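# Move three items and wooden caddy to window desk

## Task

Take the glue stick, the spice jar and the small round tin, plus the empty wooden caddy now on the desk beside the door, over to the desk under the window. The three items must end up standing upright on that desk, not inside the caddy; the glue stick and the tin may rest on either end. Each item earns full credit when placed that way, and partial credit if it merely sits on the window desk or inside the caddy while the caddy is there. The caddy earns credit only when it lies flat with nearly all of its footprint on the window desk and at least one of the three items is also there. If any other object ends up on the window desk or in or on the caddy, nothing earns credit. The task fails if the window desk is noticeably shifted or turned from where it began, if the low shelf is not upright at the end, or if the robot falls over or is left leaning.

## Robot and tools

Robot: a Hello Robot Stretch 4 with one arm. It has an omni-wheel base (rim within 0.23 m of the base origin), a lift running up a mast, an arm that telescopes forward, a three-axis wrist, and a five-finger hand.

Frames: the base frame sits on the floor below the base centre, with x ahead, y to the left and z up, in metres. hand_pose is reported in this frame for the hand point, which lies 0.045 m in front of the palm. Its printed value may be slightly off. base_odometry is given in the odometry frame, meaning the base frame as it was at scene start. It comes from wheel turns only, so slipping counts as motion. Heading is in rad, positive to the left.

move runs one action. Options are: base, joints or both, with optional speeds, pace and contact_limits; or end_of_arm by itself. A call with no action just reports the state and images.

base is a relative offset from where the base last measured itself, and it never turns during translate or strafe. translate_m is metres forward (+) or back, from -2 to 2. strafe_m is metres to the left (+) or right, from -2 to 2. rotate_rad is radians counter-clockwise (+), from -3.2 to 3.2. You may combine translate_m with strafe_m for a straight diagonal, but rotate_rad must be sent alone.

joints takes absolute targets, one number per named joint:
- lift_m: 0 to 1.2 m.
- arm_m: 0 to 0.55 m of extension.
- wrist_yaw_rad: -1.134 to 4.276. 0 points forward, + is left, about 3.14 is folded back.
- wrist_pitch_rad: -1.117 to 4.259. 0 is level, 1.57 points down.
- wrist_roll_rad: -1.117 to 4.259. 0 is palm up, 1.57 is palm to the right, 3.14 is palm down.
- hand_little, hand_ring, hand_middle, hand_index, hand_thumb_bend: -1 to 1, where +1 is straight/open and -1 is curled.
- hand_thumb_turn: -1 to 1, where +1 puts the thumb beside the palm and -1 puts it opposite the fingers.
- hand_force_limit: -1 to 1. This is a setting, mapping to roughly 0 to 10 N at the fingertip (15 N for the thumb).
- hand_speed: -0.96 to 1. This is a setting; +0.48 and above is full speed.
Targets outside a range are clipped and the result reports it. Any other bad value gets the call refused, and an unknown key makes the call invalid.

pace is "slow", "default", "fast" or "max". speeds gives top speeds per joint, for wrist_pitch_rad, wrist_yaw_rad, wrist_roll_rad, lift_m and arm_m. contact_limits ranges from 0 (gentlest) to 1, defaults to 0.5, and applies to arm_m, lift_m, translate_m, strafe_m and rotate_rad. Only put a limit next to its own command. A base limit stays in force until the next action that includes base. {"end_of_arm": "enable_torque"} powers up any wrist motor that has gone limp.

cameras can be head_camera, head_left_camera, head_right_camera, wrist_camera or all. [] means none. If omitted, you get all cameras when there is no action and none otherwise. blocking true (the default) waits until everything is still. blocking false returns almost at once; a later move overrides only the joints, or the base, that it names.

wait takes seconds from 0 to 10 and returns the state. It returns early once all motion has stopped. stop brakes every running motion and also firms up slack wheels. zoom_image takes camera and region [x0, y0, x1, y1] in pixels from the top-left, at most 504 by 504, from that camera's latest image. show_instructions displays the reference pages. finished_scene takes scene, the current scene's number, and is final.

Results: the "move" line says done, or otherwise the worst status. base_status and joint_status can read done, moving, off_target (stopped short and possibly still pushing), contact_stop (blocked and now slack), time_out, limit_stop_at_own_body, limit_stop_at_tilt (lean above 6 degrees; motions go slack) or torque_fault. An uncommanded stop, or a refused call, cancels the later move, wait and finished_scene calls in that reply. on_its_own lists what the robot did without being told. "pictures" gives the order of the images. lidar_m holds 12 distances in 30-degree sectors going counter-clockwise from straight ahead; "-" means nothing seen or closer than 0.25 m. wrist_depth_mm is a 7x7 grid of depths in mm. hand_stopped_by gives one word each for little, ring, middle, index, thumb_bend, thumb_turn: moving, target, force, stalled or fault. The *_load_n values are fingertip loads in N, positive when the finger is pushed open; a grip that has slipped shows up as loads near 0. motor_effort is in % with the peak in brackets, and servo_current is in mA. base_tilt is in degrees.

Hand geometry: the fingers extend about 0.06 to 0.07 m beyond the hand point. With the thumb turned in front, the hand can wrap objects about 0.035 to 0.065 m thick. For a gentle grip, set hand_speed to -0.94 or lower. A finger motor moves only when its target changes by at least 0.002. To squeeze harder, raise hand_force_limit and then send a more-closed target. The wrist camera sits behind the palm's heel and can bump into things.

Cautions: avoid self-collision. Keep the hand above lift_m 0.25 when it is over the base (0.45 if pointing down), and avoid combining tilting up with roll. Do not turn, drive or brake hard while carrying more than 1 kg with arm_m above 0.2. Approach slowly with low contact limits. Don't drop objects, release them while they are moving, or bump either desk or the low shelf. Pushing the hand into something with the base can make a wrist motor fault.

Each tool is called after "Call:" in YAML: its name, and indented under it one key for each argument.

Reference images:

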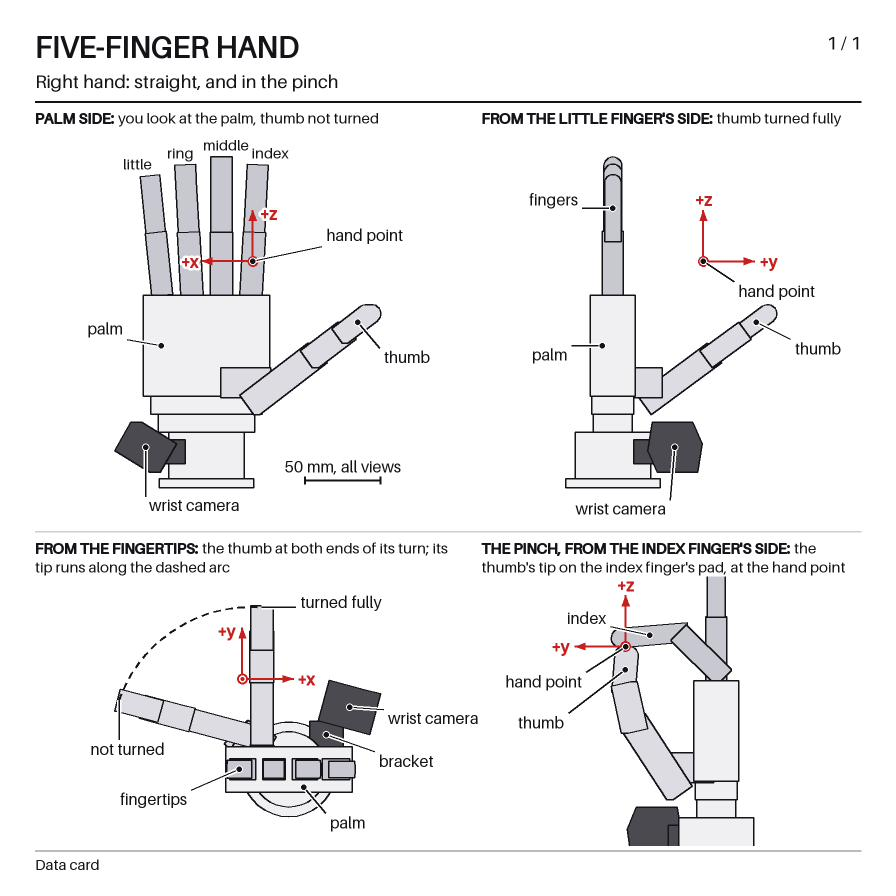

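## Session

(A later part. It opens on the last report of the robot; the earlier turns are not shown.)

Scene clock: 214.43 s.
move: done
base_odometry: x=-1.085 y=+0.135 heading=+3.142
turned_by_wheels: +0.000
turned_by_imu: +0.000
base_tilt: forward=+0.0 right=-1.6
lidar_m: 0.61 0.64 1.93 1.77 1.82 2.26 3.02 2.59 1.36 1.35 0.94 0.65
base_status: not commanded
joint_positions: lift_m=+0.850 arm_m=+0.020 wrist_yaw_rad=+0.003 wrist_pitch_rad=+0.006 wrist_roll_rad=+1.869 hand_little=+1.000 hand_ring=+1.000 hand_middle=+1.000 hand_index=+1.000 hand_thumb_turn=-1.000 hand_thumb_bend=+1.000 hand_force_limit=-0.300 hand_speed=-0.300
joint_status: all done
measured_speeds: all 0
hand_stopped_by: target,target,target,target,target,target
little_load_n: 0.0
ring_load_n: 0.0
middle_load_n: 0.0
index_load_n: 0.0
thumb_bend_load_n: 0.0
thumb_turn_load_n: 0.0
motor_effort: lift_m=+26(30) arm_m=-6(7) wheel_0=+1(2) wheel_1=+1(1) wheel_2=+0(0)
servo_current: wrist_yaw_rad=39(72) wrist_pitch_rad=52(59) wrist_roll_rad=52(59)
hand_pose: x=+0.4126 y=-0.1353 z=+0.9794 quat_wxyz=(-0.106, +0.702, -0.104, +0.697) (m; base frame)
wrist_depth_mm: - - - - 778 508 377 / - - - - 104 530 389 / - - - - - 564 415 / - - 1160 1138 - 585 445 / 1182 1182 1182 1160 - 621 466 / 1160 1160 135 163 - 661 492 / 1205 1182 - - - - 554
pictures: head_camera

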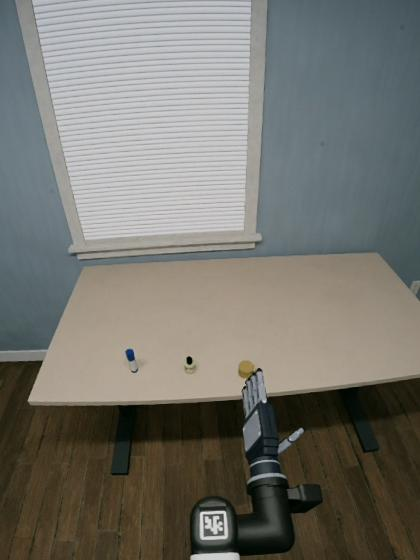

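Call:
move:
  base: {"translate_m": -1.1, "strafe_m": 0.135}

Call:
move:
  base: {"rotate_rad": -3.142}
  cameras: ["head_camera", "head_left_camera"]

Scene clock: 219.73 s.
move: done
base_odometry: x=+0.015 y=+0.000 heading=+3.141
turned_by_wheels: +0.000
turned_by_imu: +0.001
base_tilt: forward=+0.0 right=-1.6
lidar_m: 1.71 2.56 1.68 1.48 1.46 1.58 1.47 1.54 2.03 1.82 1.53 1.79
base_status: done
joint_positions: lift_m=+0.850 arm_m=+0.020 wrist_yaw_rad=+0.003 wrist_pitch_rad=+0.006 wrist_roll_rad=+1.869 hand_little=+1.000 hand_ring=+1.000 hand_middle=+1.000 hand_index=+1.000 hand_thumb_turn=-1.000 hand_thumb_bend=+1.000 hand_force_limit=-0.300 hand_speed=-0.300
joint_status: not commanded
measured_speeds: all 0
hand_stopped_by: target,target,target,target,target,target
little_load_n: 0.0
ring_load_n: 0.0
middle_load_n: -0.5
index_load_n: 0.0
thumb_bend_load_n: 0.0
thumb_turn_load_n: 0.5
motor_effort: lift_m=+26(26) arm_m=-6(6) wheel_0=-1(9) wheel_1=+1(5) wheel_2=-1(12)
servo_current: wrist_yaw_rad=46(72) wrist_pitch_rad=52(65) wrist_roll_rad=52(65)
hand_pose: x=+0.4126 y=-0.1353 z=+0.9794 quat_wxyz=(-0.106, +0.702, -0.104, +0.697) (m; base frame)
wrist_depth_mm: - - - - - 1808 1281 / - - - - 104 1921 1397 / - - - - - 1983 1464 / - - - - - - 1576 / - - - - - - 1708 / - - 136 163 - - 1808 / - - - - - - 1983
pictures: none

Scene clock: 222.60 s.
move: done
base_odometry: x=+0.015 y=+0.000 heading=+0.000
turned_by_wheels: -3.142
turned_by_imu: -3.073
base_tilt: forward=+0.0 right=-1.6
lidar_m: 1.46 1.53 1.98 1.64 1.52 1.78 1.71 2.59 1.67 1.47 1.50 1.53
base_status: done
joint_positions: lift_m=+0.850 arm_m=+0.020 wrist_yaw_rad=+0.003 wrist_pitch_rad=+0.006 wrist_roll_rad=+1.869 hand_little=+1.000 hand_ring=+1.000 hand_middle=+1.000 hand_index=+1.000 hand_thumb_turn=-1.000 hand_thumb_bend=+1.000 hand_force_limit=-0.300 hand_speed=-0.300
joint_status: not commanded
measured_speeds: all 0
hand_stopped_by: target,target,target,target,target,target
little_load_n: 0.0
ring_load_n: 0.0
middle_load_n: 0.0
index_load_n: 0.0
thumb_bend_load_n: 0.0
thumb_turn_load_n: 0.0
motor_effort: lift_m=+25(26) arm_m=-6(6) wheel_0=+1(8) wheel_1=+0(8) wheel_2=+0(11)
servo_current: wrist_yaw_rad=52(72) wrist_pitch_rad=52(59) wrist_roll_rad=59(59)
hand_pose: x=+0.4126 y=-0.1353 z=+0.9794 quat_wxyz=(-0.106, +0.702, -0.104, +0.697) (m; base frame)
wrist_depth_mm: - - - - 1983 1661 1308 / - - - - 104 1863 1397 / - - - - - 1921 1499 / - - - - - - 1576 / - - - - - 1983 1618 / - - 135 163 - - 1708 / - - - - - - 1863
pictures: head_camera, head_left_camera

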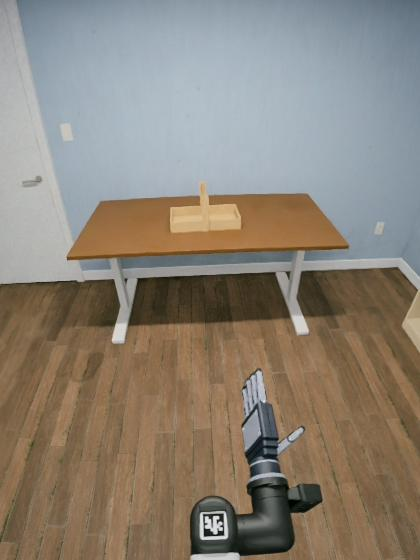

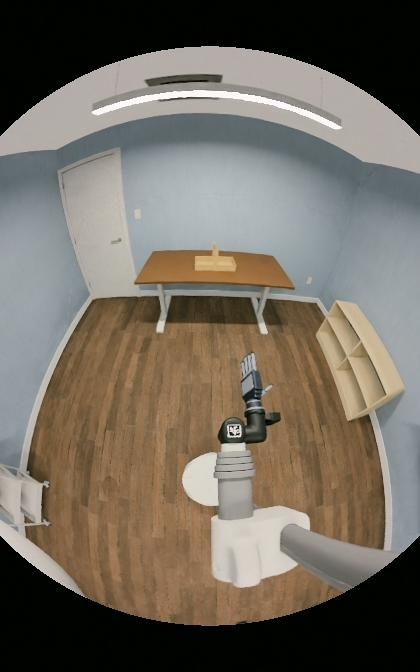

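Call:
zoom_image:
  camera: "head_camera"
  region: [150, 170, 270, 250]

Scaled by 4.200 from the camera's 420x560 image, which has a finer 1200x1600 frame.

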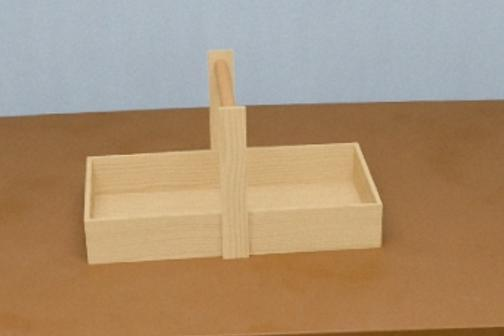

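Call:
move:
  base: {"translate_m": 0.9}
  joints: {"lift_m": 1.0, "wrist_roll_rad": 3.14}
  cameras: ["head_camera", "wrist_camera"]

Scene clock: 230.47 s.
move: done
base_odometry: x=+0.915 y=-0.001 heading=+0.000
turned_by_wheels: +0.000
turned_by_imu: -0.001
base_tilt: forward=+0.0 right=-1.6
lidar_m: 0.57 0.61 0.84 1.91 1.96 2.10 3.44 2.30 1.50 1.42 0.85 0.61
base_status: done
joint_positions: lift_m=+1.000 arm_m=+0.020 wrist_yaw_rad=+0.003 wrist_pitch_rad=+0.006 wrist_roll_rad=+3.138 hand_little=+1.000 hand_ring=+1.000 hand_middle=+1.000 hand_index=+1.000 hand_thumb_turn=-1.000 hand_thumb_bend=+1.000 hand_force_limit=-0.300 hand_speed=-0.300
joint_status: all done
measured_speeds: all 0
hand_stopped_by: target,target,target,target,target,target
little_load_n: 0.0
ring_load_n: 0.0
middle_load_n: 0.0
index_load_n: 0.0
thumb_bend_load_n: 0.0
thumb_turn_load_n: 0.0
motor_effort: lift_m=+25(28) arm_m=-6(6) wheel_0=+0(7) wheel_1=+0(6) wheel_2=+0(14)
servo_current: wrist_yaw_rad=59(72) wrist_pitch_rad=52(59) wrist_roll_rad=52(98)
hand_pose: x=+0.4123 y=-0.0562 z=+1.1163 quat_wxyz=(-0.498, +0.503, -0.500, +0.499) (m; base frame)
wrist_depth_mm: 946 917 904 759 723 854 878 / - - - - - - - / - - - - - - - / - - - - - - - / - - - - - - - / - - 125 137 - - - / - - - - - - -
pictures: head_camera, wrist_camera
camera_calibration:
wrist_camera: T_world_to_cam=[[0.040382, 0.998341, -0.0410537, 0.114488], [-0.0322036, 0.0423662, 0.998583, -1.10044], [0.998665, -0.0390027, 0.033861, -0.296216], [0, 0, 0, 1]] pos_world=[0.255759, -0.0792292, 1.11361]

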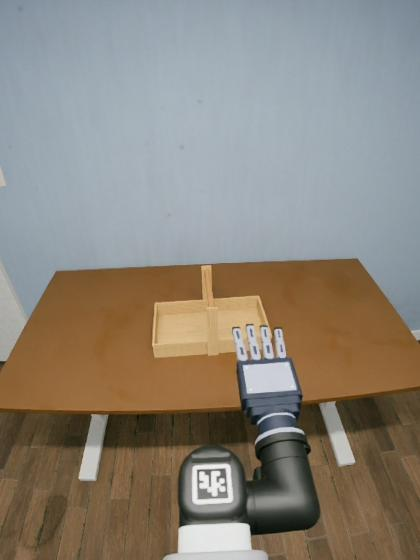

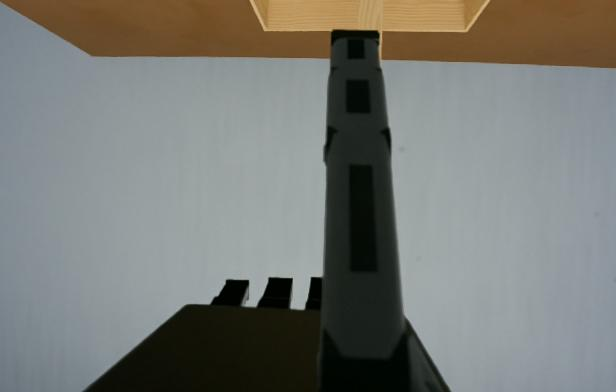

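Call:
move:
  joints: {"wrist_yaw_rad":1.57,"wrist_roll_rad":3.14,"arm_m":0.1}
  cameras: ["head_camera","wrist_camera"]

Scene clock: 233.83 s.
move: done
base_odometry: x=+0.915 y=-0.001 heading=+0.000
turned_by_wheels: +0.000
turned_by_imu: +0.000
base_tilt: forward=+0.0 right=-1.6
lidar_m: 0.57 0.62 0.83 1.90 1.98 2.11 3.46 2.30 1.50 1.44 0.85 0.60
base_status: not commanded
joint_positions: lift_m=+1.000 arm_m=+0.100 wrist_yaw_rad=+1.566 wrist_pitch_rad=+0.006 wrist_roll_rad=+3.138 hand_little=+1.000 hand_ring=+1.000 hand_middle=+1.000 hand_index=+1.000 hand_thumb_turn=-1.000 hand_thumb_bend=+1.000 hand_force_limit=-0.300 hand_speed=-0.300
joint_status: all done
measured_speeds: all 0
hand_stopped_by: target,target,target,target,target,target
little_load_n: 0.0
ring_load_n: 0.0
middle_load_n: 0.0
index_load_n: -0.5
thumb_bend_load_n: 0.0
thumb_turn_load_n: 0.0
motor_effort: lift_m=+25(25) arm_m=+5(7) wheel_0=+0(1) wheel_1=+0(1) wheel_2=+0(0)
servo_current: wrist_yaw_rad=52(137) wrist_pitch_rad=46(59) wrist_roll_rad=52(65)
hand_pose: x=+0.3285 y=+0.2208 z=+1.1163 quat_wxyz=(-0.705, +0.709, +0.000, +0.003) (m; base frame)
wrist_depth_mm: - 1921 - - - - - / - 1863 - - - - - / - 1921 - - - - - / - 1863 - - - - - / - 1863 - - - - - / - 1808 125 138 - - - / - - - - - - -
pictures: head_camera, wrist_camera
camera_calibration:
wrist_camera: T_world_to_cam=[[-0.998017, 0.0477796, -0.0409772, 0.392314], [-0.0425274, -0.0318937, 0.998586, -1.09509], [0.0464052, 0.998349, 0.0338624, -0.118006], [0, 0, 0, 1]] pos_world=[0.350441, 0.06414, 1.11361]

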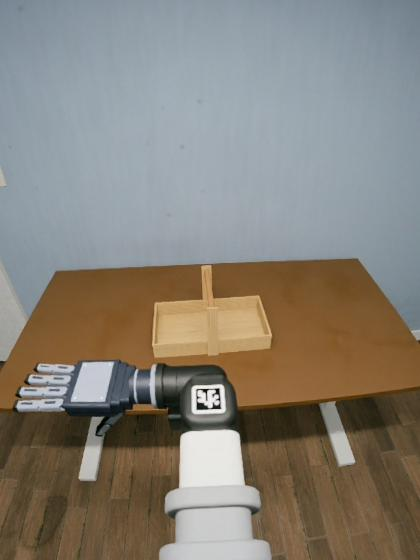

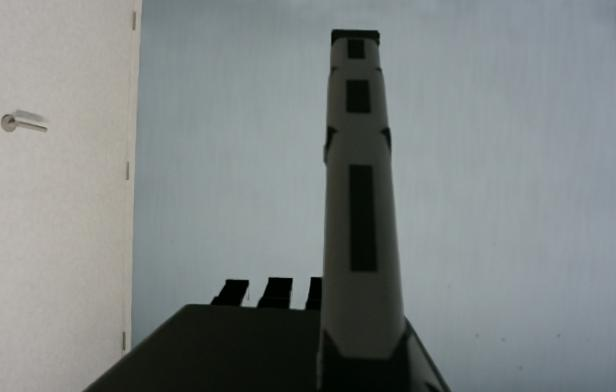

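Call:
zoom_image:
  camera: "head_camera"
  region: [140, 255, 290, 370]

Scaled by 3.360 from the camera's 420x560 image, which has a finer 1200x1600 frame.

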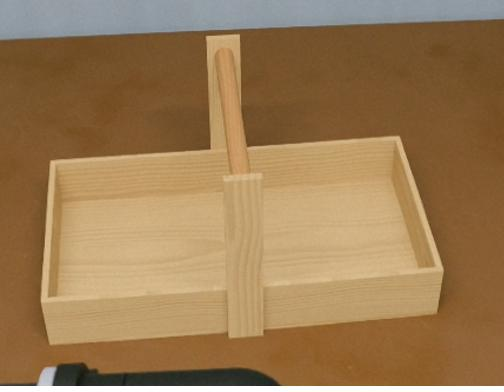

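Call:
move:
  base: {"rotate_rad":0.05}

Call:
move:
  base: {"translate_m":0.25,"strafe_m":-0.41}
  joints: {"arm_m":0.25}

Call:
move:
  joints: {"lift_m":0.85,"arm_m":0.39}
  cameras: ["head_camera","wrist_camera"]

Scene clock: 236.97 s.
move: done
base_odometry: x=+0.915 y=-0.001 heading=+0.049
turned_by_wheels: +0.050
turned_by_imu: +0.049
base_tilt: forward=+0.1 right=-1.6
lidar_m: 0.56 0.61 0.89 1.91 1.96 2.18 3.42 2.18 1.48 1.43 0.81 0.61
base_status: done
joint_positions: lift_m=+1.000 arm_m=+0.100 wrist_yaw_rad=+1.567 wrist_pitch_rad=+0.006 wrist_roll_rad=+3.138 hand_little=+1.000 hand_ring=+1.000 hand_middle=+1.000 hand_index=+1.000 hand_thumb_turn=-1.000 hand_thumb_bend=+1.000 hand_force_limit=-0.300 hand_speed=-0.300
joint_status: not commanded
measured_speeds: all 0
hand_stopped_by: target,target,target,target,target,target
little_load_n: 0.0
ring_load_n: 0.0
middle_load_n: 0.0
index_load_n: 0.0
thumb_bend_load_n: 0.0
thumb_turn_load_n: 0.0
motor_effort: lift_m=+25(25) arm_m=+5(5) wheel_0=-1(4) wheel_1=-1(3) wheel_2=-1(6)
servo_current: wrist_yaw_rad=52(78) wrist_pitch_rad=46(59) wrist_roll_rad=52(52)
hand_pose: x=+0.3285 y=+0.2208 z=+1.1163 quat_wxyz=(-0.705, +0.709, +0.000, +0.003) (m; base frame)
wrist_depth_mm: - 1756 - - - - - / - 1756 - - - - - / - 1808 - - - - - / - 1808 - - - - - / - - - - - - - / - 1756 125 137 - - - / - - - - - - -
pictures: none

Scene clock: 240.07 s.
move: done
base_odometry: x=+1.184 y=-0.398 heading=+0.049
turned_by_wheels: +0.000
turned_by_imu: +0.000
base_tilt: forward=+0.0 right=-1.6
lidar_m: 0.31 0.34 0.48 2.30 2.44 3.05 3.71 1.84 1.04 1.01 0.46 0.32
base_status: done
joint_positions: lift_m=+1.000 arm_m=+0.250 wrist_yaw_rad=+1.567 wrist_pitch_rad=+0.006 wrist_roll_rad=+3.138 hand_little=+1.000 hand_ring=+1.000 hand_middle=+1.000 hand_index=+1.000 hand_thumb_turn=-1.000 hand_thumb_bend=+1.000 hand_force_limit=-0.300 hand_speed=-0.300
joint_status: all done
measured_speeds: all 0
hand_stopped_by: target,target,target,target,target,target
little_load_n: 0.0
ring_load_n: 0.0
middle_load_n: 0.0
index_load_n: 0.0
thumb_bend_load_n: 0.0
thumb_turn_load_n: 0.0
motor_effort: lift_m=+25(25) arm_m=+6(7) wheel_0=-2(9) wheel_1=+1(6) wheel_2=-1(9)
servo_current: wrist_yaw_rad=59(72) wrist_pitch_rad=52(65) wrist_roll_rad=52(59)
hand_pose: x=+0.4784 y=+0.2208 z=+1.1163 quat_wxyz=(-0.705, +0.709, +0.000, +0.003) (m; base frame)
wrist_depth_mm: - 904 917 831 866 - - / - - - - 104 - - / - - - - - - - / - 1281 - - - - - / - 1308 - - - - - / - 1308 135 164 - - - / - - - - - - -
pictures: none

Scene clock: 241.77 s.
move: done
base_odometry: x=+1.184 y=-0.398 heading=+0.049
turned_by_wheels: +0.000
turned_by_imu: +0.000
base_tilt: forward=+0.1 right=-1.6
lidar_m: 0.31 0.34 0.49 2.30 2.42 3.01 3.72 1.82 1.07 1.03 0.43 0.32
base_status: not commanded
joint_positions: lift_m=+0.850 arm_m=+0.390 wrist_yaw_rad=+1.567 wrist_pitch_rad=+0.006 wrist_roll_rad=+3.138 hand_little=+1.000 hand_ring=+1.000 hand_middle=+1.000 hand_index=+1.000 hand_thumb_turn=-1.000 hand_thumb_bend=+1.000 hand_force_limit=-0.300 hand_speed=-0.300
joint_status: all done
measured_speeds: all 0
hand_stopped_by: target,target,target,target,target,target
little_load_n: 0.0
ring_load_n: 0.0
middle_load_n: 0.0
index_load_n: 0.0
thumb_bend_load_n: 0.0
thumb_turn_load_n: 0.0
motor_effort: lift_m=+17(24) arm_m=+6(7) wheel_0=-2(3) wheel_1=+1(1) wheel_2=-1(1)
servo_current: wrist_yaw_rad=52(65) wrist_pitch_rad=46(59) wrist_roll_rad=52(59)
hand_pose: x=+0.6184 y=+0.2208 z=+0.9669 quat_wxyz=(-0.705, +0.709, +0.000, +0.003) (m; base frame)
wrist_depth_mm: 585 569 480 477 473 492 - / 654 715 788 768 - 732 - / 654 - 282 281 - - - / 627 - - - - - - / 640 1255 - - - - - / 640 - 125 163 - - - / 640 - - - - - -
pictures: head_camera, wrist_camera
camera_calibration:
wrist_camera: T_world_to_cam=[[-0.99804, 0.0472815, -0.0409897, 0.675671], [-0.0425241, -0.0319149, 0.998586, -0.933565], [0.0459064, 0.998372, 0.033863, -0.126188], [0, 0, 0, 1]] pos_world=[0.64044, 0.0642413, 0.964213]

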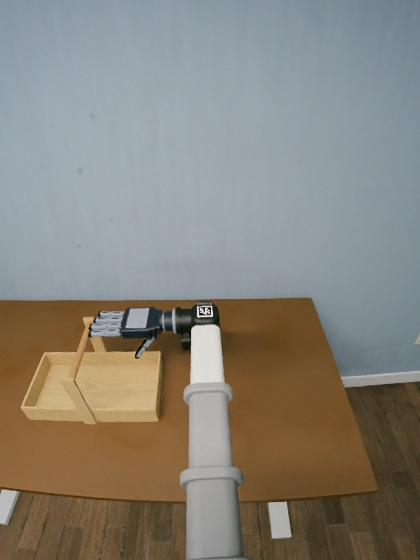

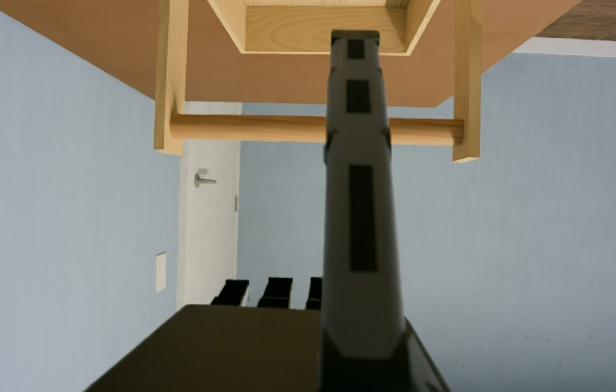

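Call:
move:
  joints: {"lift_m":0.788}

Call:
move:
  base: {"strafe_m":0.09}
  pace: "slow"
  contact_limits: {"strafe_m":0.1}
  cameras: ["head_camera","wrist_camera"]

Scene clock: 245.57 s.
move: done
base_odometry: x=+1.184 y=-0.398 heading=+0.049
turned_by_wheels: +0.000
turned_by_imu: +0.000
base_tilt: forward=+0.1 right=-1.6
lidar_m: 0.30 0.33 0.46 2.31 2.44 3.04 3.72 1.84 1.07 1.02 0.45 0.33
base_status: not commanded
joint_positions: lift_m=+0.788 arm_m=+0.390 wrist_yaw_rad=+1.567 wrist_pitch_rad=+0.006 wrist_roll_rad=+3.138 hand_little=+1.000 hand_ring=+1.000 hand_middle=+1.000 hand_index=+1.000 hand_thumb_turn=-1.000 hand_thumb_bend=+1.000 hand_force_limit=-0.300 hand_speed=-0.300
joint_status: all done
measured_speeds: all 0
hand_stopped_by: target,target,target,target,target,target
little_load_n: 0.0
ring_load_n: 0.0
middle_load_n: 0.0
index_load_n: 0.0
thumb_bend_load_n: 0.0
thumb_turn_load_n: 0.0
motor_effort: lift_m=+17(18) arm_m=+6(6) wheel_0=-2(3) wheel_1=+1(1) wheel_2=-1(1)
servo_current: wrist_yaw_rad=52(65) wrist_pitch_rad=52(65) wrist_roll_rad=52(59)
hand_pose: x=+0.6184 y=+0.2208 z=+0.9050 quat_wxyz=(-0.705, +0.709, +0.000, +0.003) (m; base frame)
wrist_depth_mm: 455 421 355 377 349 298 407 / 597 591 484 477 104 488 - / 661 282 - - - - - / 640 282 283 - - - - / 634 - - - - - - / 640 1078 125 163 - - - / 640 - - - - - -
pictures: none

Scene clock: 247.60 s.
move: done
base_odometry: x=+1.180 y=-0.308 heading=+0.049
turned_by_wheels: +0.000
turned_by_imu: +0.000
base_tilt: forward=+0.0 right=-1.6
lidar_m: 0.31 0.35 0.48 2.21 2.31 2.68 3.69 1.88 1.14 1.11 0.46 0.34
base_status: done
joint_positions: lift_m=+0.788 arm_m=+0.390 wrist_yaw_rad=+1.567 wrist_pitch_rad=+0.006 wrist_roll_rad=+3.138 hand_little=+1.000 hand_ring=+1.000 hand_middle=+1.000 hand_index=+1.000 hand_thumb_turn=-1.000 hand_thumb_bend=+1.000 hand_force_limit=-0.300 hand_speed=-0.300
joint_status: not commanded
measured_speeds: all 0
hand_stopped_by: target,target,target,target,target,target
little_load_n: 0.0
ring_load_n: 0.0
middle_load_n: -0.5
index_load_n: 0.0
thumb_bend_load_n: 0.0
thumb_turn_load_n: 0.0
motor_effort: lift_m=+17(17) arm_m=+6(6) wheel_0=-2(7) wheel_1=+1(5) wheel_2=+0(5)
servo_current: wrist_yaw_rad=59(72) wrist_pitch_rad=52(65) wrist_roll_rad=59(59)
contact_limits: strafe_m 0.1
hand_pose: x=+0.6184 y=+0.2208 z=+0.9050 quat_wxyz=(-0.705, +0.709, +0.000, +0.003) (m; base frame)
wrist_depth_mm: 424 237 375 379 349 265 - / 603 214 640 389 104 539 173 / 609 204 - - - - 172 / 615 193 1366 - - 196 172 / 647 195 - - - 182 172 / 654 1078 125 164 - - - / 647 - - - - - -
pictures: head_camera, wrist_camera
camera_calibration:
wrist_camera: T_world_to_cam=[[-0.99804, 0.0472815, -0.0409897, 0.673129], [-0.0425241, -0.0319149, 0.998586, -0.871653], [0.0459064, 0.998372, 0.033863, -0.124089], [0, 0, 0, 1]] pos_world=[0.64044, 0.0642413, 0.902213]

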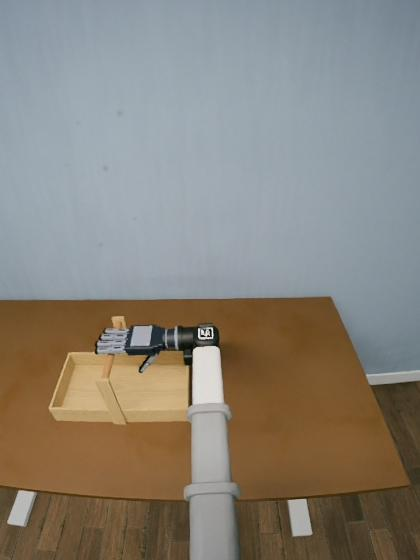

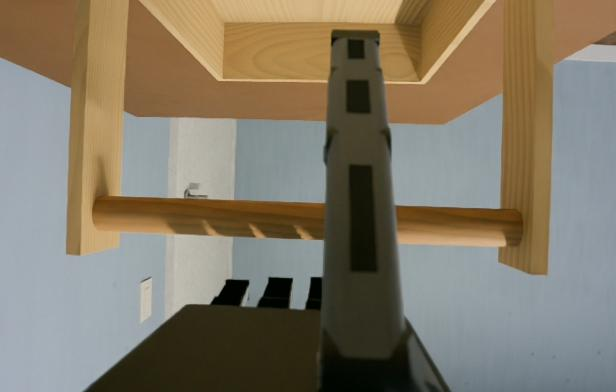

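Call:
move:
  base: {"strafe_m":0.051}
  pace: "slow"
  contact_limits: {"strafe_m":0.1}

Call:
move:
  joints: {"lift_m":0.772}
  pace: "slow"
  contact_limits: {"lift_m":0.05}
  cameras: ["head_camera","wrist_camera"]

Scene clock: 249.90 s.
move: done
base_odometry: x=+1.177 y=-0.257 heading=+0.049
turned_by_wheels: +0.000
turned_by_imu: +0.000
base_tilt: forward=+0.0 right=-1.6
lidar_m: 0.30 0.32 0.48 2.17 2.26 2.58 3.70 1.94 1.23 1.17 0.44 0.32
base_status: done
joint_positions: lift_m=+0.788 arm_m=+0.390 wrist_yaw_rad=+1.567 wrist_pitch_rad=+0.006 wrist_roll_rad=+3.138 hand_little=+1.000 hand_ring=+1.000 hand_middle=+1.000 hand_index=+1.000 hand_thumb_turn=-1.000 hand_thumb_bend=+1.000 hand_force_limit=-0.300 hand_speed=-0.300
joint_status: not commanded
measured_speeds: all 0
hand_stopped_by: target,target,target,target,target,target
little_load_n: 0.0
ring_load_n: 0.0
middle_load_n: 0.0
index_load_n: 0.0
thumb_bend_load_n: 0.0
thumb_turn_load_n: 0.0
motor_effort: lift_m=+17(17) arm_m=+6(6) wheel_0=+0(6) wheel_1=+0(5) wheel_2=+0(5)
servo_current: wrist_yaw_rad=46(65) wrist_pitch_rad=46(59) wrist_roll_rad=46(59)
contact_limits: strafe_m 0.1
hand_pose: x=+0.6184 y=+0.2208 z=+0.9050 quat_wxyz=(-0.705, +0.709, +0.000, +0.003) (m; base frame)
wrist_depth_mm: 154 421 340 340 332 366 389 / 154 654 640 574 104 585 - / 156 1205 - - - - - / 144 142 1336 - - - - / 145 141 139 139 - 132 132 / 647 1008 125 163 - - - / 640 - - - - - -
pictures: none

Scene clock: 250.77 s.
move: done
base_odometry: x=+1.177 y=-0.257 heading=+0.049
turned_by_wheels: +0.000
turned_by_imu: +0.000
base_tilt: forward=+0.1 right=-1.6
lidar_m: 0.32 0.36 0.48 2.16 2.28 2.60 3.71 1.94 1.20 1.17 0.44 0.33
base_status: not commanded
joint_positions: lift_m=+0.772 arm_m=+0.390 wrist_yaw_rad=+1.567 wrist_pitch_rad=+0.006 wrist_roll_rad=+3.138 hand_little=+1.000 hand_ring=+1.000 hand_middle=+1.000 hand_index=+1.000 hand_thumb_turn=-1.000 hand_thumb_bend=+1.000 hand_force_limit=-0.300 hand_speed=-0.300
joint_status: all done
measured_speeds: all 0
hand_stopped_by: target,target,target,target,target,target
little_load_n: 0.0
ring_load_n: 0.0
middle_load_n: 0.0
index_load_n: 0.0
thumb_bend_load_n: 0.0
thumb_turn_load_n: 0.0
motor_effort: lift_m=+17(18) arm_m=+5(6) wheel_0=+0(1) wheel_1=+0(1) wheel_2=+0(0)
servo_current: wrist_yaw_rad=52(65) wrist_pitch_rad=52(59) wrist_roll_rad=46(52)
contact_limits: lift_m 0.05; strafe_m 0.1
hand_pose: x=+0.6184 y=+0.2208 z=+0.8890 quat_wxyz=(-0.705, +0.709, +0.000, +0.003) (m; base frame)
wrist_depth_mm: 154 359 340 338 330 267 353 / 154 591 580 340 104 530 480 / 156 1138 - - - - - / 158 1205 - - - - - / 143 142 141 140 - 135 152 / 159 960 135 136 - 132 - / 647 - - - - - -
pictures: head_camera, wrist_camera
camera_calibration:
wrist_camera: T_world_to_cam=[[-0.99804, 0.0472815, -0.0409897, 0.672473], [-0.0425241, -0.0319149, 0.998586, -0.855675], [0.0459064, 0.998372, 0.033863, -0.123547], [0, 0, 0, 1]] pos_world=[0.64044, 0.0642413, 0.886213]

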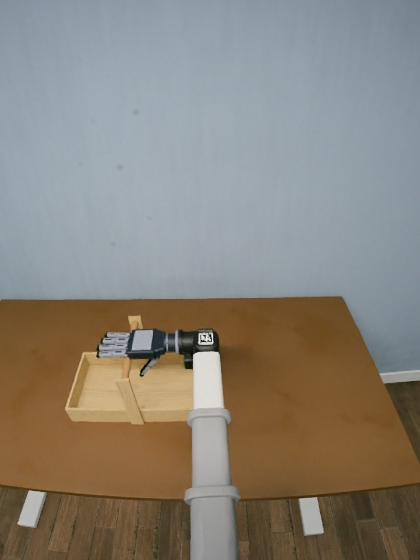

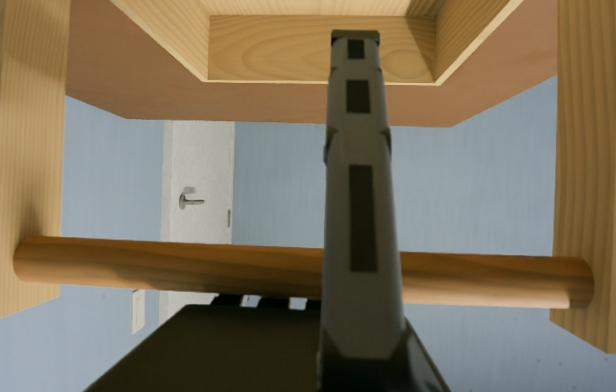

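Call:
move:
  joints: {"hand_little":0.0,"hand_ring":0.0,"hand_middle":0.0,"hand_index":0.0,"hand_force_limit":-0.5,"hand_speed":-0.7}
  cameras: ["wrist_camera"]

Scene clock: 252.63 s.
move: done
base_odometry: x=+1.177 y=-0.257 heading=+0.049
turned_by_wheels: +0.000
turned_by_imu: +0.000
base_tilt: forward=+0.1 right=-1.6
lidar_m: 0.31 0.32 0.49 2.16 2.27 2.59 3.70 1.92 1.22 1.17 0.46 0.32
base_status: not commanded
joint_positions: lift_m=+0.772 arm_m=+0.390 wrist_yaw_rad=+1.567 wrist_pitch_rad=+0.006 wrist_roll_rad=+3.138 hand_little=+0.000 hand_ring=+0.000 hand_middle=+0.000 hand_index=+0.000 hand_thumb_turn=-1.000 hand_thumb_bend=+1.000 hand_force_limit=-0.500 hand_speed=-0.700
joint_status: all done
measured_speeds: all 0
hand_stopped_by: target,target,target,target,target,target
little_load_n: 0.5
ring_load_n: 0.0
middle_load_n: 0.0
index_load_n: 0.0
thumb_bend_load_n: 0.0
thumb_turn_load_n: 0.0
motor_effort: lift_m=+17(17) arm_m=+5(6) wheel_0=-1(1) wheel_1=+0(1) wheel_2=+0(0)
servo_current: wrist_yaw_rad=65(72) wrist_pitch_rad=46(59) wrist_roll_rad=39(59)
contact_limits: lift_m 0.05; strafe_m 0.1
hand_pose: x=+0.6184 y=+0.2208 z=+0.8890 quat_wxyz=(-0.705, +0.709, +0.000, +0.003) (m; base frame)
wrist_depth_mm: 154 359 338 338 332 268 353 / 154 591 585 340 104 535 477 / 156 1160 - - - - - / 158 1205 178 173 - - - / 143 141 139 141 - 135 151 / 159 946 136 136 - 132 - / 640 - - - - - -
pictures: wrist_camera
camera_calibration:
wrist_camera: T_world_to_cam=[[-0.99804, 0.0472815, -0.0409897, 0.672473], [-0.0425241, -0.0319149, 0.998586, -0.855675], [0.0459064, 0.998372, 0.033863, -0.123547], [0, 0, 0, 1]] pos_world=[0.64044, 0.0642413, 0.886213]

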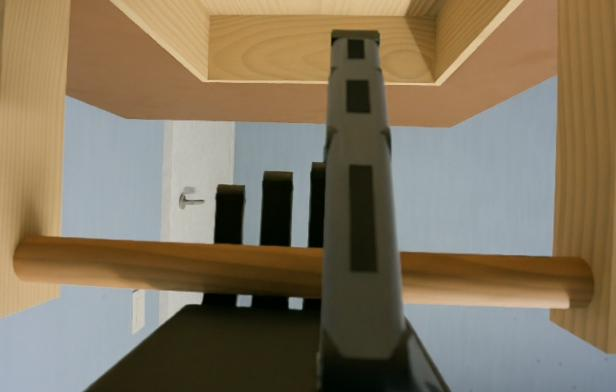

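Call:
move:
  joints: {"hand_little":-0.8,"hand_ring":-0.8,"hand_middle":-0.8,"hand_index":-0.8,"hand_force_limit":-0.4,"hand_speed":-0.85}
  cameras: ["wrist_camera"]

Scene clock: 255.23 s.
move: done
base_odometry: x=+1.177 y=-0.257 heading=+0.049
turned_by_wheels: +0.000
turned_by_imu: +0.000
base_tilt: forward=+0.1 right=-1.6
lidar_m: 0.32 0.34 0.45 2.18 2.29 2.58 3.70 1.94 1.19 1.17 0.45 0.34
base_status: not commanded
joint_positions: lift_m=+0.772 arm_m=+0.390 wrist_yaw_rad=+1.567 wrist_pitch_rad=+0.006 wrist_roll_rad=+3.138 hand_little=-0.800 hand_ring=-0.800 hand_middle=-0.800 hand_index=-0.800 hand_thumb_turn=-1.000 hand_thumb_bend=+1.000 hand_force_limit=-0.400 hand_speed=-0.850
joint_status: all done
measured_speeds: all 0
hand_stopped_by: target,target,target,target,target,target
little_load_n: 0.0
ring_load_n: 0.0
middle_load_n: 0.0
index_load_n: 0.0
thumb_bend_load_n: 0.0
thumb_turn_load_n: 0.0
motor_effort: lift_m=+17(17) arm_m=+5(6) wheel_0=+0(1) wheel_1=+0(1) wheel_2=+0(0)
servo_current: wrist_yaw_rad=59(72) wrist_pitch_rad=52(65) wrist_roll_rad=52(59)
contact_limits: lift_m 0.05; strafe_m 0.1
hand_pose: x=+0.6184 y=+0.2209 z=+0.8890 quat_wxyz=(-0.705, +0.709, +0.000, +0.003) (m; base frame)
wrist_depth_mm: 153 362 330 329 325 290 377 / 148 597 591 330 104 539 - / 150 1182 - - - - - / 151 - 132 124 - - - / 133 133 133 133 - 129 - / 145 976 130 128 - 126 128 / 654 - - - - - -
pictures: wrist_camera
camera_calibration:
wrist_camera: T_world_to_cam=[[-0.99804, 0.0472893, -0.0409748, 0.672464], [-0.0425186, -0.0321151, 0.998579, -0.855761], [0.0459062, 0.998365, 0.0340629, -0.123728], [0, 0, 0, 1]] pos_world=[0.64044, 0.0642421, 0.886314]

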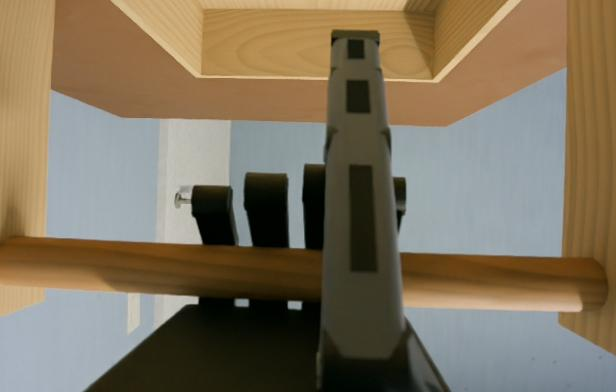

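Call:
move:
  joints: {"hand_little":-1,"hand_ring":-1,"hand_middle":-1,"hand_index":-1,"hand_force_limit":-0.4,"hand_speed":-0.85}

Call:
move:
  joints: {"hand_thumb_bend":-0.8,"hand_force_limit":-0.6,"hand_speed":-0.6}
  cameras: ["wrist_camera"]

Scene clock: 256.40 s.
move: done
base_odometry: x=+1.177 y=-0.257 heading=+0.049
turned_by_wheels: +0.000
turned_by_imu: +0.000
base_tilt: forward=+0.1 right=-1.6
lidar_m: 0.31 0.33 0.49 2.16 2.29 2.60 3.70 1.94 1.20 1.16 0.46 0.32
base_status: not commanded
joint_positions: lift_m=+0.772 arm_m=+0.390 wrist_yaw_rad=+1.567 wrist_pitch_rad=+0.006 wrist_roll_rad=+3.138 hand_little=-1.000 hand_ring=-1.000 hand_middle=-1.000 hand_index=-1.000 hand_thumb_turn=-1.000 hand_thumb_bend=+1.000 hand_force_limit=-0.400 hand_speed=-0.850
joint_status: all done
measured_speeds: all 0
hand_stopped_by: target,target,target,target,target,target
little_load_n: 0.0
ring_load_n: 0.0
middle_load_n: 0.0
index_load_n: 0.5
thumb_bend_load_n: 0.0
thumb_turn_load_n: 0.0
motor_effort: lift_m=+17(18) arm_m=+5(6) wheel_0=-1(1) wheel_1=+1(1) wheel_2=+0(0)
servo_current: wrist_yaw_rad=46(72) wrist_pitch_rad=39(59) wrist_roll_rad=52(52)
contact_limits: lift_m 0.05; strafe_m 0.1
hand_pose: x=+0.6184 y=+0.2209 z=+0.8890 quat_wxyz=(-0.705, +0.709, +0.000, +0.003) (m; base frame)
wrist_depth_mm: 154 357 327 325 324 262 370 / 149 585 574 325 104 535 - / 149 1182 - - - - - / 151 - - - - - - / 129 128 126 128 - 128 - / 132 129 125 124 - 121 - / 654 - - - - - -
pictures: none

Scene clock: 259.87 s.
move: off_target
base_odometry: x=+1.177 y=-0.257 heading=+0.049
turned_by_wheels: +0.000
turned_by_imu: +0.000
base_tilt: forward=+0.1 right=-1.6
lidar_m: 0.32 0.32 0.49 2.17 2.28 2.60 3.69 1.92 1.22 1.18 0.43 0.32
base_status: not commanded
joint_positions: lift_m=+0.772 arm_m=+0.390 wrist_yaw_rad=+1.567 wrist_pitch_rad=+0.006 wrist_roll_rad=+3.138 hand_little=-1.000 hand_ring=-1.000 hand_middle=-1.000 hand_index=-1.000 hand_thumb_turn=-1.000 hand_thumb_bend=+0.510 hand_force_limit=-0.600 hand_speed=-0.600
joint_status: hand_thumb_bend off_target (ended at +0.510, target -0.800); the others done
measured_speeds: all 0
hand_stopped_by: target,target,target,target,force,target
little_load_n: 0.0
ring_load_n: 0.5
middle_load_n: -0.5
index_load_n: 0.5
thumb_bend_load_n: 4.5
thumb_turn_load_n: 1.0
motor_effort: lift_m=+17(18) arm_m=+6(6) wheel_0=+0(1) wheel_1=+0(1) wheel_2=+0(0)
servo_current: wrist_yaw_rad=59(72) wrist_pitch_rad=59(59) wrist_roll_rad=46(65)
contact_limits: lift_m 0.05; strafe_m 0.1
hand_pose: x=+0.6184 y=+0.2209 z=+0.8890 quat_wxyz=(-0.705, +0.709, +0.000, +0.003) (m; base frame)
wrist_depth_mm: 154 357 329 325 324 262 373 / 149 591 574 559 539 530 - / 149 1182 - - - - - / 150 - - - - - - / 129 128 127 128 - 128 - / 132 129 125 124 - 121 121 / 654 - - - - - -
pictures: wrist_camera
camera_calibration:
wrist_camera: T_world_to_cam=[[-0.99804, 0.0472893, -0.0409748, 0.67246], [-0.0425186, -0.0321151, 0.998579, -0.855661], [0.0459062, 0.998365, 0.0340629, -0.123724], [0, 0, 0, 1]] pos_world=[0.64044, 0.0642421, 0.886214]

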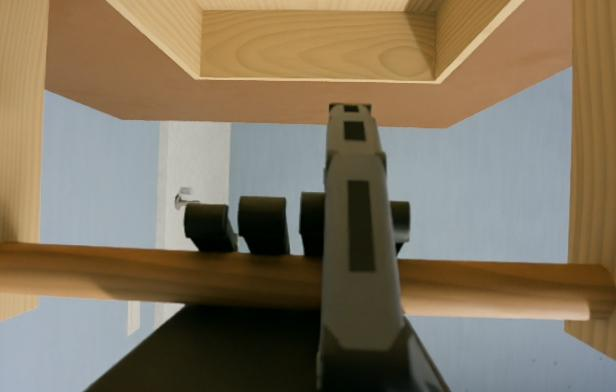

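Call:
move:
  joints: {"lift_m":0.80}
  pace: "slow"
  contact_limits: {"lift_m":0.4}
  cameras: ["head_camera","wrist_camera"]

Scene clock: 261.03 s.
move: done
base_odometry: x=+1.177 y=-0.257 heading=+0.049
turned_by_wheels: +0.000
turned_by_imu: +0.000
base_tilt: forward=+0.1 right=-1.6
lidar_m: 0.30 0.34 0.49 2.15 2.29 2.59 3.69 1.93 1.21 1.17 0.46 0.34
base_status: not commanded
joint_positions: lift_m=+0.799 arm_m=+0.390 wrist_yaw_rad=+1.567 wrist_pitch_rad=+0.006 wrist_roll_rad=+3.138 hand_little=-1.000 hand_ring=-1.000 hand_middle=-1.000 hand_index=-1.000 hand_thumb_turn=-1.000 hand_thumb_bend=+0.510 hand_force_limit=-0.600 hand_speed=-0.600
joint_status: all done
measured_speeds: all 0
hand_stopped_by: target,target,target,target,force,target
little_load_n: 0.0
ring_load_n: 1.0
middle_load_n: -0.5
index_load_n: 0.5
thumb_bend_load_n: 4.5
thumb_turn_load_n: 1.0
motor_effort: lift_m=+28(29) arm_m=+5(6) wheel_0=-1(1) wheel_1=+0(1) wheel_2=+0(0)
servo_current: wrist_yaw_rad=52(65) wrist_pitch_rad=52(59) wrist_roll_rad=46(59)
contact_limits: lift_m 0.4; strafe_m 0.1
hand_pose: x=+0.6184 y=+0.2209 z=+0.9161 quat_wxyz=(-0.705, +0.709, +0.000, +0.003) (m; base frame)
wrist_depth_mm: 153 407 329 327 324 264 413 / 148 661 661 647 325 627 - / 149 1205 - - - - - / 150 1229 1921 - - - - / 129 128 127 127 - 129 - / 145 130 125 124 - 121 121 / 647 - - - - - -
pictures: head_camera, wrist_camera
camera_calibration:
wrist_camera: T_world_to_cam=[[-0.99804, 0.0472893, -0.0409748, 0.67357], [-0.0425186, -0.0321151, 0.998579, -0.882722], [0.0459062, 0.998365, 0.0340629, -0.124647], [0, 0, 0, 1]] pos_world=[0.64044, 0.0642421, 0.913314]

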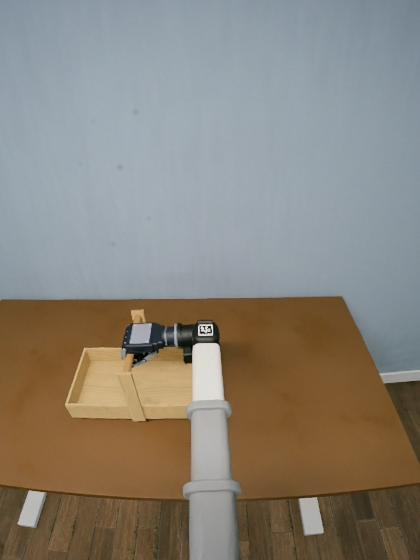

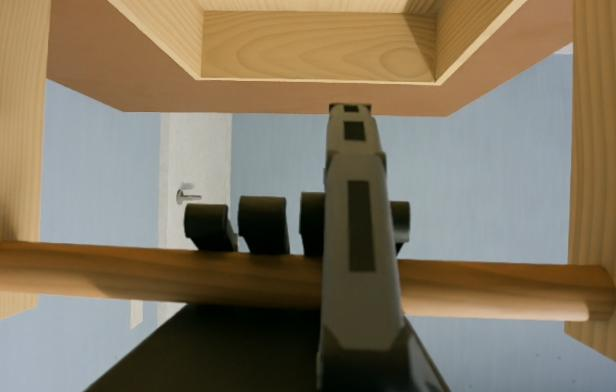

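Call:
move:
  joints: {"lift_m":0.9,"arm_m":0.15}
  pace: "slow"
  contact_limits: {"lift_m":0.4}

Call:
move:
  base: {"translate_m":-0.6}
  cameras: ["head_camera","head_left_camera"]

Scene clock: 265.67 s.
move: done
base_odometry: x=+1.177 y=-0.257 heading=+0.049
turned_by_wheels: +0.000
turned_by_imu: +0.000
base_tilt: forward=+0.0 right=-1.6
lidar_m: 0.29 0.30 0.43 2.15 2.29 2.59 3.70 1.92 1.21 1.16 0.44 0.33
base_status: not commanded
joint_positions: lift_m=+0.899 arm_m=+0.150 wrist_yaw_rad=+1.567 wrist_pitch_rad=+0.006 wrist_roll_rad=+3.138 hand_little=-1.000 hand_ring=-1.000 hand_middle=-1.000 hand_index=-1.000 hand_thumb_turn=-1.000 hand_thumb_bend=+0.510 hand_force_limit=-0.600 hand_speed=-0.600
joint_status: all done
measured_speeds: all 0
hand_stopped_by: target,target,target,target,force,target
little_load_n: 0.0
ring_load_n: 1.0
middle_load_n: -0.5
index_load_n: 0.0
thumb_bend_load_n: 4.5
thumb_turn_load_n: 1.0
motor_effort: lift_m=+28(30) arm_m=-6(7) wheel_0=-1(1) wheel_1=+1(1) wheel_2=+0(0)
servo_current: wrist_yaw_rad=46(78) wrist_pitch_rad=52(59) wrist_roll_rad=46(59)
contact_limits: lift_m 0.4; strafe_m 0.1
hand_pose: x=+0.3787 y=+0.2209 z=+1.0161 quat_wxyz=(-0.705, +0.709, +0.000, +0.003) (m; base frame)
wrist_depth_mm: 147 621 329 327 322 249 - / 148 831 - - 325 - - / 149 - - - - - - / 151 - - - - - - / 131 128 128 127 - 129 - / 146 127 125 124 - 122 121 / - - - - - - -
pictures: none

Scene clock: 269.17 s.
move: done
base_odometry: x=+0.578 y=-0.287 heading=+0.049
turned_by_wheels: +0.000
turned_by_imu: +0.000
base_tilt: forward=+0.1 right=-1.6
lidar_m: 0.29 0.30 0.42 2.18 2.00 2.35 2.60 1.83 1.52 1.12 1.22 0.95
base_status: done
joint_positions: lift_m=+0.900 arm_m=+0.150 wrist_yaw_rad=+1.567 wrist_pitch_rad=+0.006 wrist_roll_rad=+3.138 hand_little=-1.000 hand_ring=-1.000 hand_middle=-1.000 hand_index=-1.000 hand_thumb_turn=-1.000 hand_thumb_bend=+0.510 hand_force_limit=-0.600 hand_speed=-0.600
joint_status: not commanded
measured_speeds: all 0
hand_stopped_by: target,target,target,target,force,target
little_load_n: 0.0
ring_load_n: 1.0
middle_load_n: -0.5
index_load_n: 0.0
thumb_bend_load_n: 4.5
thumb_turn_load_n: 1.0
motor_effort: lift_m=+27(28) arm_m=-6(6) wheel_0=+0(7) wheel_1=-1(6) wheel_2=-2(13)
servo_current: wrist_yaw_rad=59(72) wrist_pitch_rad=46(59) wrist_roll_rad=46(59)
contact_limits: lift_m 0.4
hand_pose: x=+0.3787 y=+0.2209 z=+1.0162 quat_wxyz=(-0.705, +0.709, +0.000, +0.002) (m; base frame)
wrist_depth_mm: 147 - 329 325 322 250 - / 148 - - - 325 - - / 150 - - - - - - / 150 - - - - - - / 130 - 127 127 - 127 - / 152 - 125 124 - 121 120 / - - - - - - -
pictures: head_camera, head_left_camera

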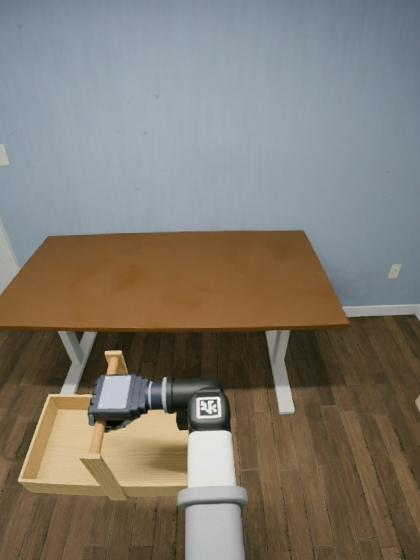

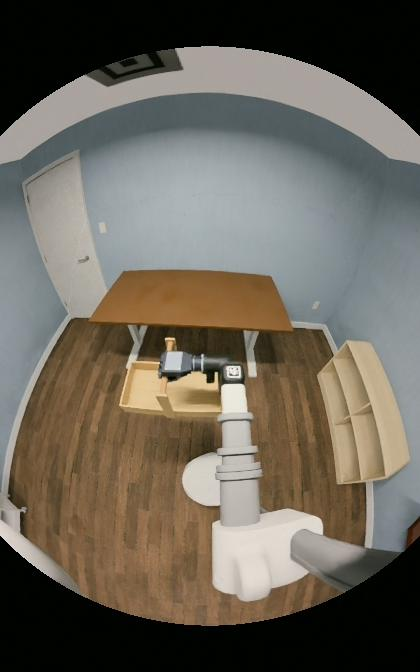

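Call:
move:
  base: {"rotate_rad":3.092}

Call:
move:
  base: {"translate_m":1.0}
  cameras: ["head_camera","head_left_camera"]

Scene clock: 272.27 s.
move: done
base_odometry: x=+0.578 y=-0.287 heading=+3.141
turned_by_wheels: +3.092
turned_by_imu: +3.024
base_tilt: forward=+0.1 right=-1.6
lidar_m: 0.31 0.32 0.40 1.12 1.19 0.99 0.89 0.94 1.28 2.19 2.00 2.37
base_status: done
joint_positions: lift_m=+0.900 arm_m=+0.150 wrist_yaw_rad=+1.567 wrist_pitch_rad=+0.006 wrist_roll_rad=+3.138 hand_little=-1.000 hand_ring=-1.000 hand_middle=-1.000 hand_index=-1.000 hand_thumb_turn=-1.000 hand_thumb_bend=+0.510 hand_force_limit=-0.600 hand_speed=-0.600
joint_status: not commanded
measured_speeds: all 0
hand_stopped_by: target,target,target,target,force,target
little_load_n: 0.5
ring_load_n: 3.5
middle_load_n: 0.0
index_load_n: 0.5
thumb_bend_load_n: 4.5
thumb_turn_load_n: 1.0
motor_effort: lift_m=+27(28) arm_m=-6(6) wheel_0=+1(9) wheel_1=+0(7) wheel_2=-1(11)
servo_current: wrist_yaw_rad=33(78) wrist_pitch_rad=46(59) wrist_roll_rad=39(59)
contact_limits: lift_m 0.4
hand_pose: x=+0.3786 y=+0.2209 z=+1.0162 quat_wxyz=(-0.705, +0.709, +0.000, +0.002) (m; base frame)
wrist_depth_mm: - - 297 314 297 283 1229 / 145 - 324 314 1205 1205 1160 / 145 1464 1499 - - - - / 144 - 119 - - - - / 120 113 106 102 - - - / 137 - 115 117 - - - / - - - - - - -
pictures: none

Scene clock: 277.10 s.
move: done
base_odometry: x=-0.422 y=-0.286 heading=+3.141
turned_by_wheels: +0.000
turned_by_imu: -0.001
base_tilt: forward=+0.1 right=-1.6
lidar_m: 0.32 0.32 0.38 1.33 1.39 1.65 1.93 2.00 2.25 1.71 1.76 1.32
base_status: done
joint_positions: lift_m=+0.900 arm_m=+0.150 wrist_yaw_rad=+1.567 wrist_pitch_rad=+0.006 wrist_roll_rad=+3.139 hand_little=-1.000 hand_ring=-1.000 hand_middle=-1.000 hand_index=-1.000 hand_thumb_turn=-1.000 hand_thumb_bend=+0.510 hand_force_limit=-0.600 hand_speed=-0.600
joint_status: not commanded
measured_speeds: all 0
hand_stopped_by: target,target,target,target,force,target
little_load_n: 0.0
ring_load_n: 3.0
middle_load_n: 0.0
index_load_n: 0.5
thumb_bend_load_n: 5.0
thumb_turn_load_n: 1.5
motor_effort: lift_m=+27(28) arm_m=-5(6) wheel_0=+0(7) wheel_1=-1(6) wheel_2=+2(12)
servo_current: wrist_yaw_rad=39(85) wrist_pitch_rad=52(59) wrist_roll_rad=52(59)
contact_limits: lift_m 0.4
hand_pose: x=+0.3786 y=+0.2209 z=+1.0162 quat_wxyz=(-0.705, +0.709, +0.000, +0.002) (m; base frame)
wrist_depth_mm: - - 297 310 294 282 - / 145 - - 317 - - - / 145 - - 1308 - 1255 - / 144 - 119 - - - - / 120 112 106 102 - - - / 137 - 115 117 - - - / - - - - - - -
pictures: head_camera, head_left_camera

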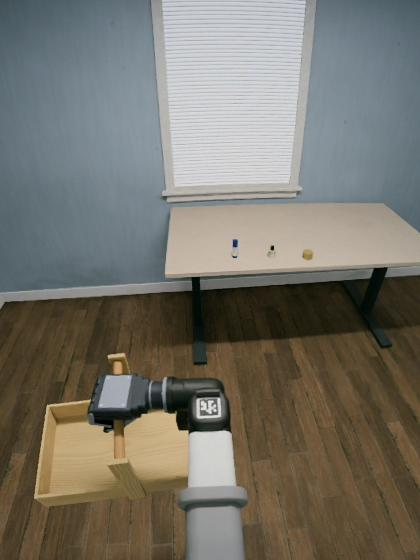

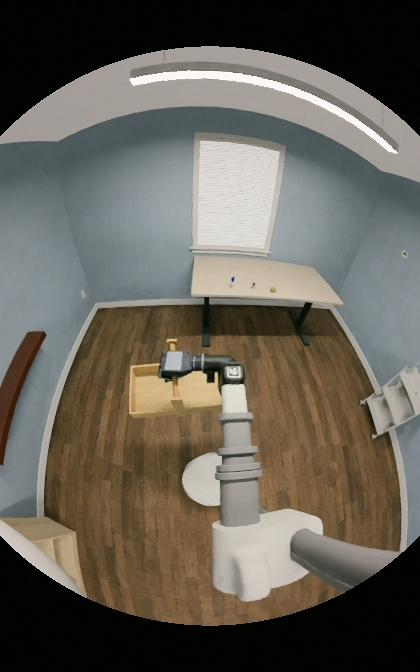

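Call:
move:
  base: {"strafe_m":-1.13}

Call:
move:
  base: {"translate_m":0.55}
  cameras: ["head_camera","head_left_camera"]

Scene clock: 282.97 s.
move: done
base_odometry: x=-0.421 y=+0.844 heading=+3.141
turned_by_wheels: +0.000
turned_by_imu: -0.002
base_tilt: forward=+0.1 right=-1.6
lidar_m: 0.31 0.32 0.40 2.46 2.41 1.99 1.94 1.55 1.10 0.60 0.63 1.43
base_status: done
joint_positions: lift_m=+0.900 arm_m=+0.150 wrist_yaw_rad=+1.567 wrist_pitch_rad=+0.006 wrist_roll_rad=+3.139 hand_little=-1.000 hand_ring=-1.000 hand_middle=-1.000 hand_index=-1.000 hand_thumb_turn=-1.000 hand_thumb_bend=+0.510 hand_force_limit=-0.600 hand_speed=-0.600
joint_status: not commanded
measured_speeds: all 0
hand_stopped_by: target,target,target,target,force,target
little_load_n: 0.0
ring_load_n: 2.5
middle_load_n: 0.5
index_load_n: 0.0
thumb_bend_load_n: 4.5
thumb_turn_load_n: 1.5
motor_effort: lift_m=+27(27) arm_m=-5(6) wheel_0=+0(9) wheel_1=+0(9) wheel_2=+0(6)
servo_current: wrist_yaw_rad=39(72) wrist_pitch_rad=46(65) wrist_roll_rad=46(65)
contact_limits: lift_m 0.4
hand_pose: x=+0.3786 y=+0.2209 z=+1.0162 quat_wxyz=(-0.705, +0.709, +0.000, +0.002) (m; base frame)
wrist_depth_mm: - - 298 306 291 282 - / 145 - - - - - - / 145 - - - - - - / 144 - - - - - - / 120 113 106 102 - - - / 148 - 115 117 - - - / - - - - - - -
pictures: none

Scene clock: 286.30 s.
move: done
base_odometry: x=-0.971 y=+0.844 heading=+3.141
turned_by_wheels: +0.000
turned_by_imu: +0.000
base_tilt: forward=+0.1 right=-1.6
lidar_m: 0.31 0.31 0.40 2.48 2.55 2.54 3.22 1.51 0.62 0.59 1.05 0.79
base_status: done
joint_positions: lift_m=+0.900 arm_m=+0.150 wrist_yaw_rad=+1.567 wrist_pitch_rad=+0.006 wrist_roll_rad=+3.139 hand_little=-1.000 hand_ring=-1.000 hand_middle=-1.000 hand_index=-1.000 hand_thumb_turn=-1.000 hand_thumb_bend=+0.510 hand_force_limit=-0.600 hand_speed=-0.600
joint_status: not commanded
measured_speeds: all 0
hand_stopped_by: target,target,target,target,force,target
little_load_n: 0.5
ring_load_n: 3.0
middle_load_n: 0.0
index_load_n: 0.5
thumb_bend_load_n: 4.5
thumb_turn_load_n: 1.0
motor_effort: lift_m=+27(27) arm_m=-5(5) wheel_0=+1(7) wheel_1=+0(6) wheel_2=+2(11)
servo_current: wrist_yaw_rad=46(72) wrist_pitch_rad=46(59) wrist_roll_rad=52(65)
contact_limits: lift_m 0.4
hand_pose: x=+0.3786 y=+0.2209 z=+1.0162 quat_wxyz=(-0.705, +0.709, +0.000, +0.002) (m; base frame)
wrist_depth_mm: - 699 315 306 291 278 - / 145 991 1229 - - - - / 145 - - - - - - / 144 - - - - - - / 120 113 106 102 - - - / 137 - 116 117 - - - / - - - - - - -
pictures: head_camera, head_left_camera

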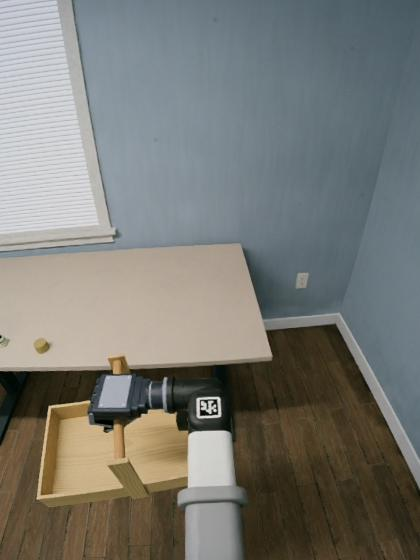

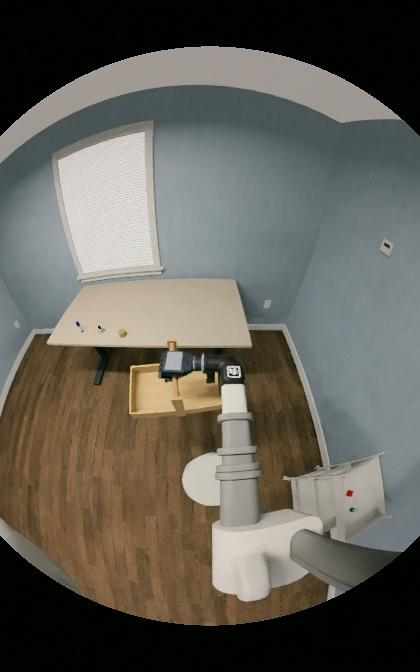

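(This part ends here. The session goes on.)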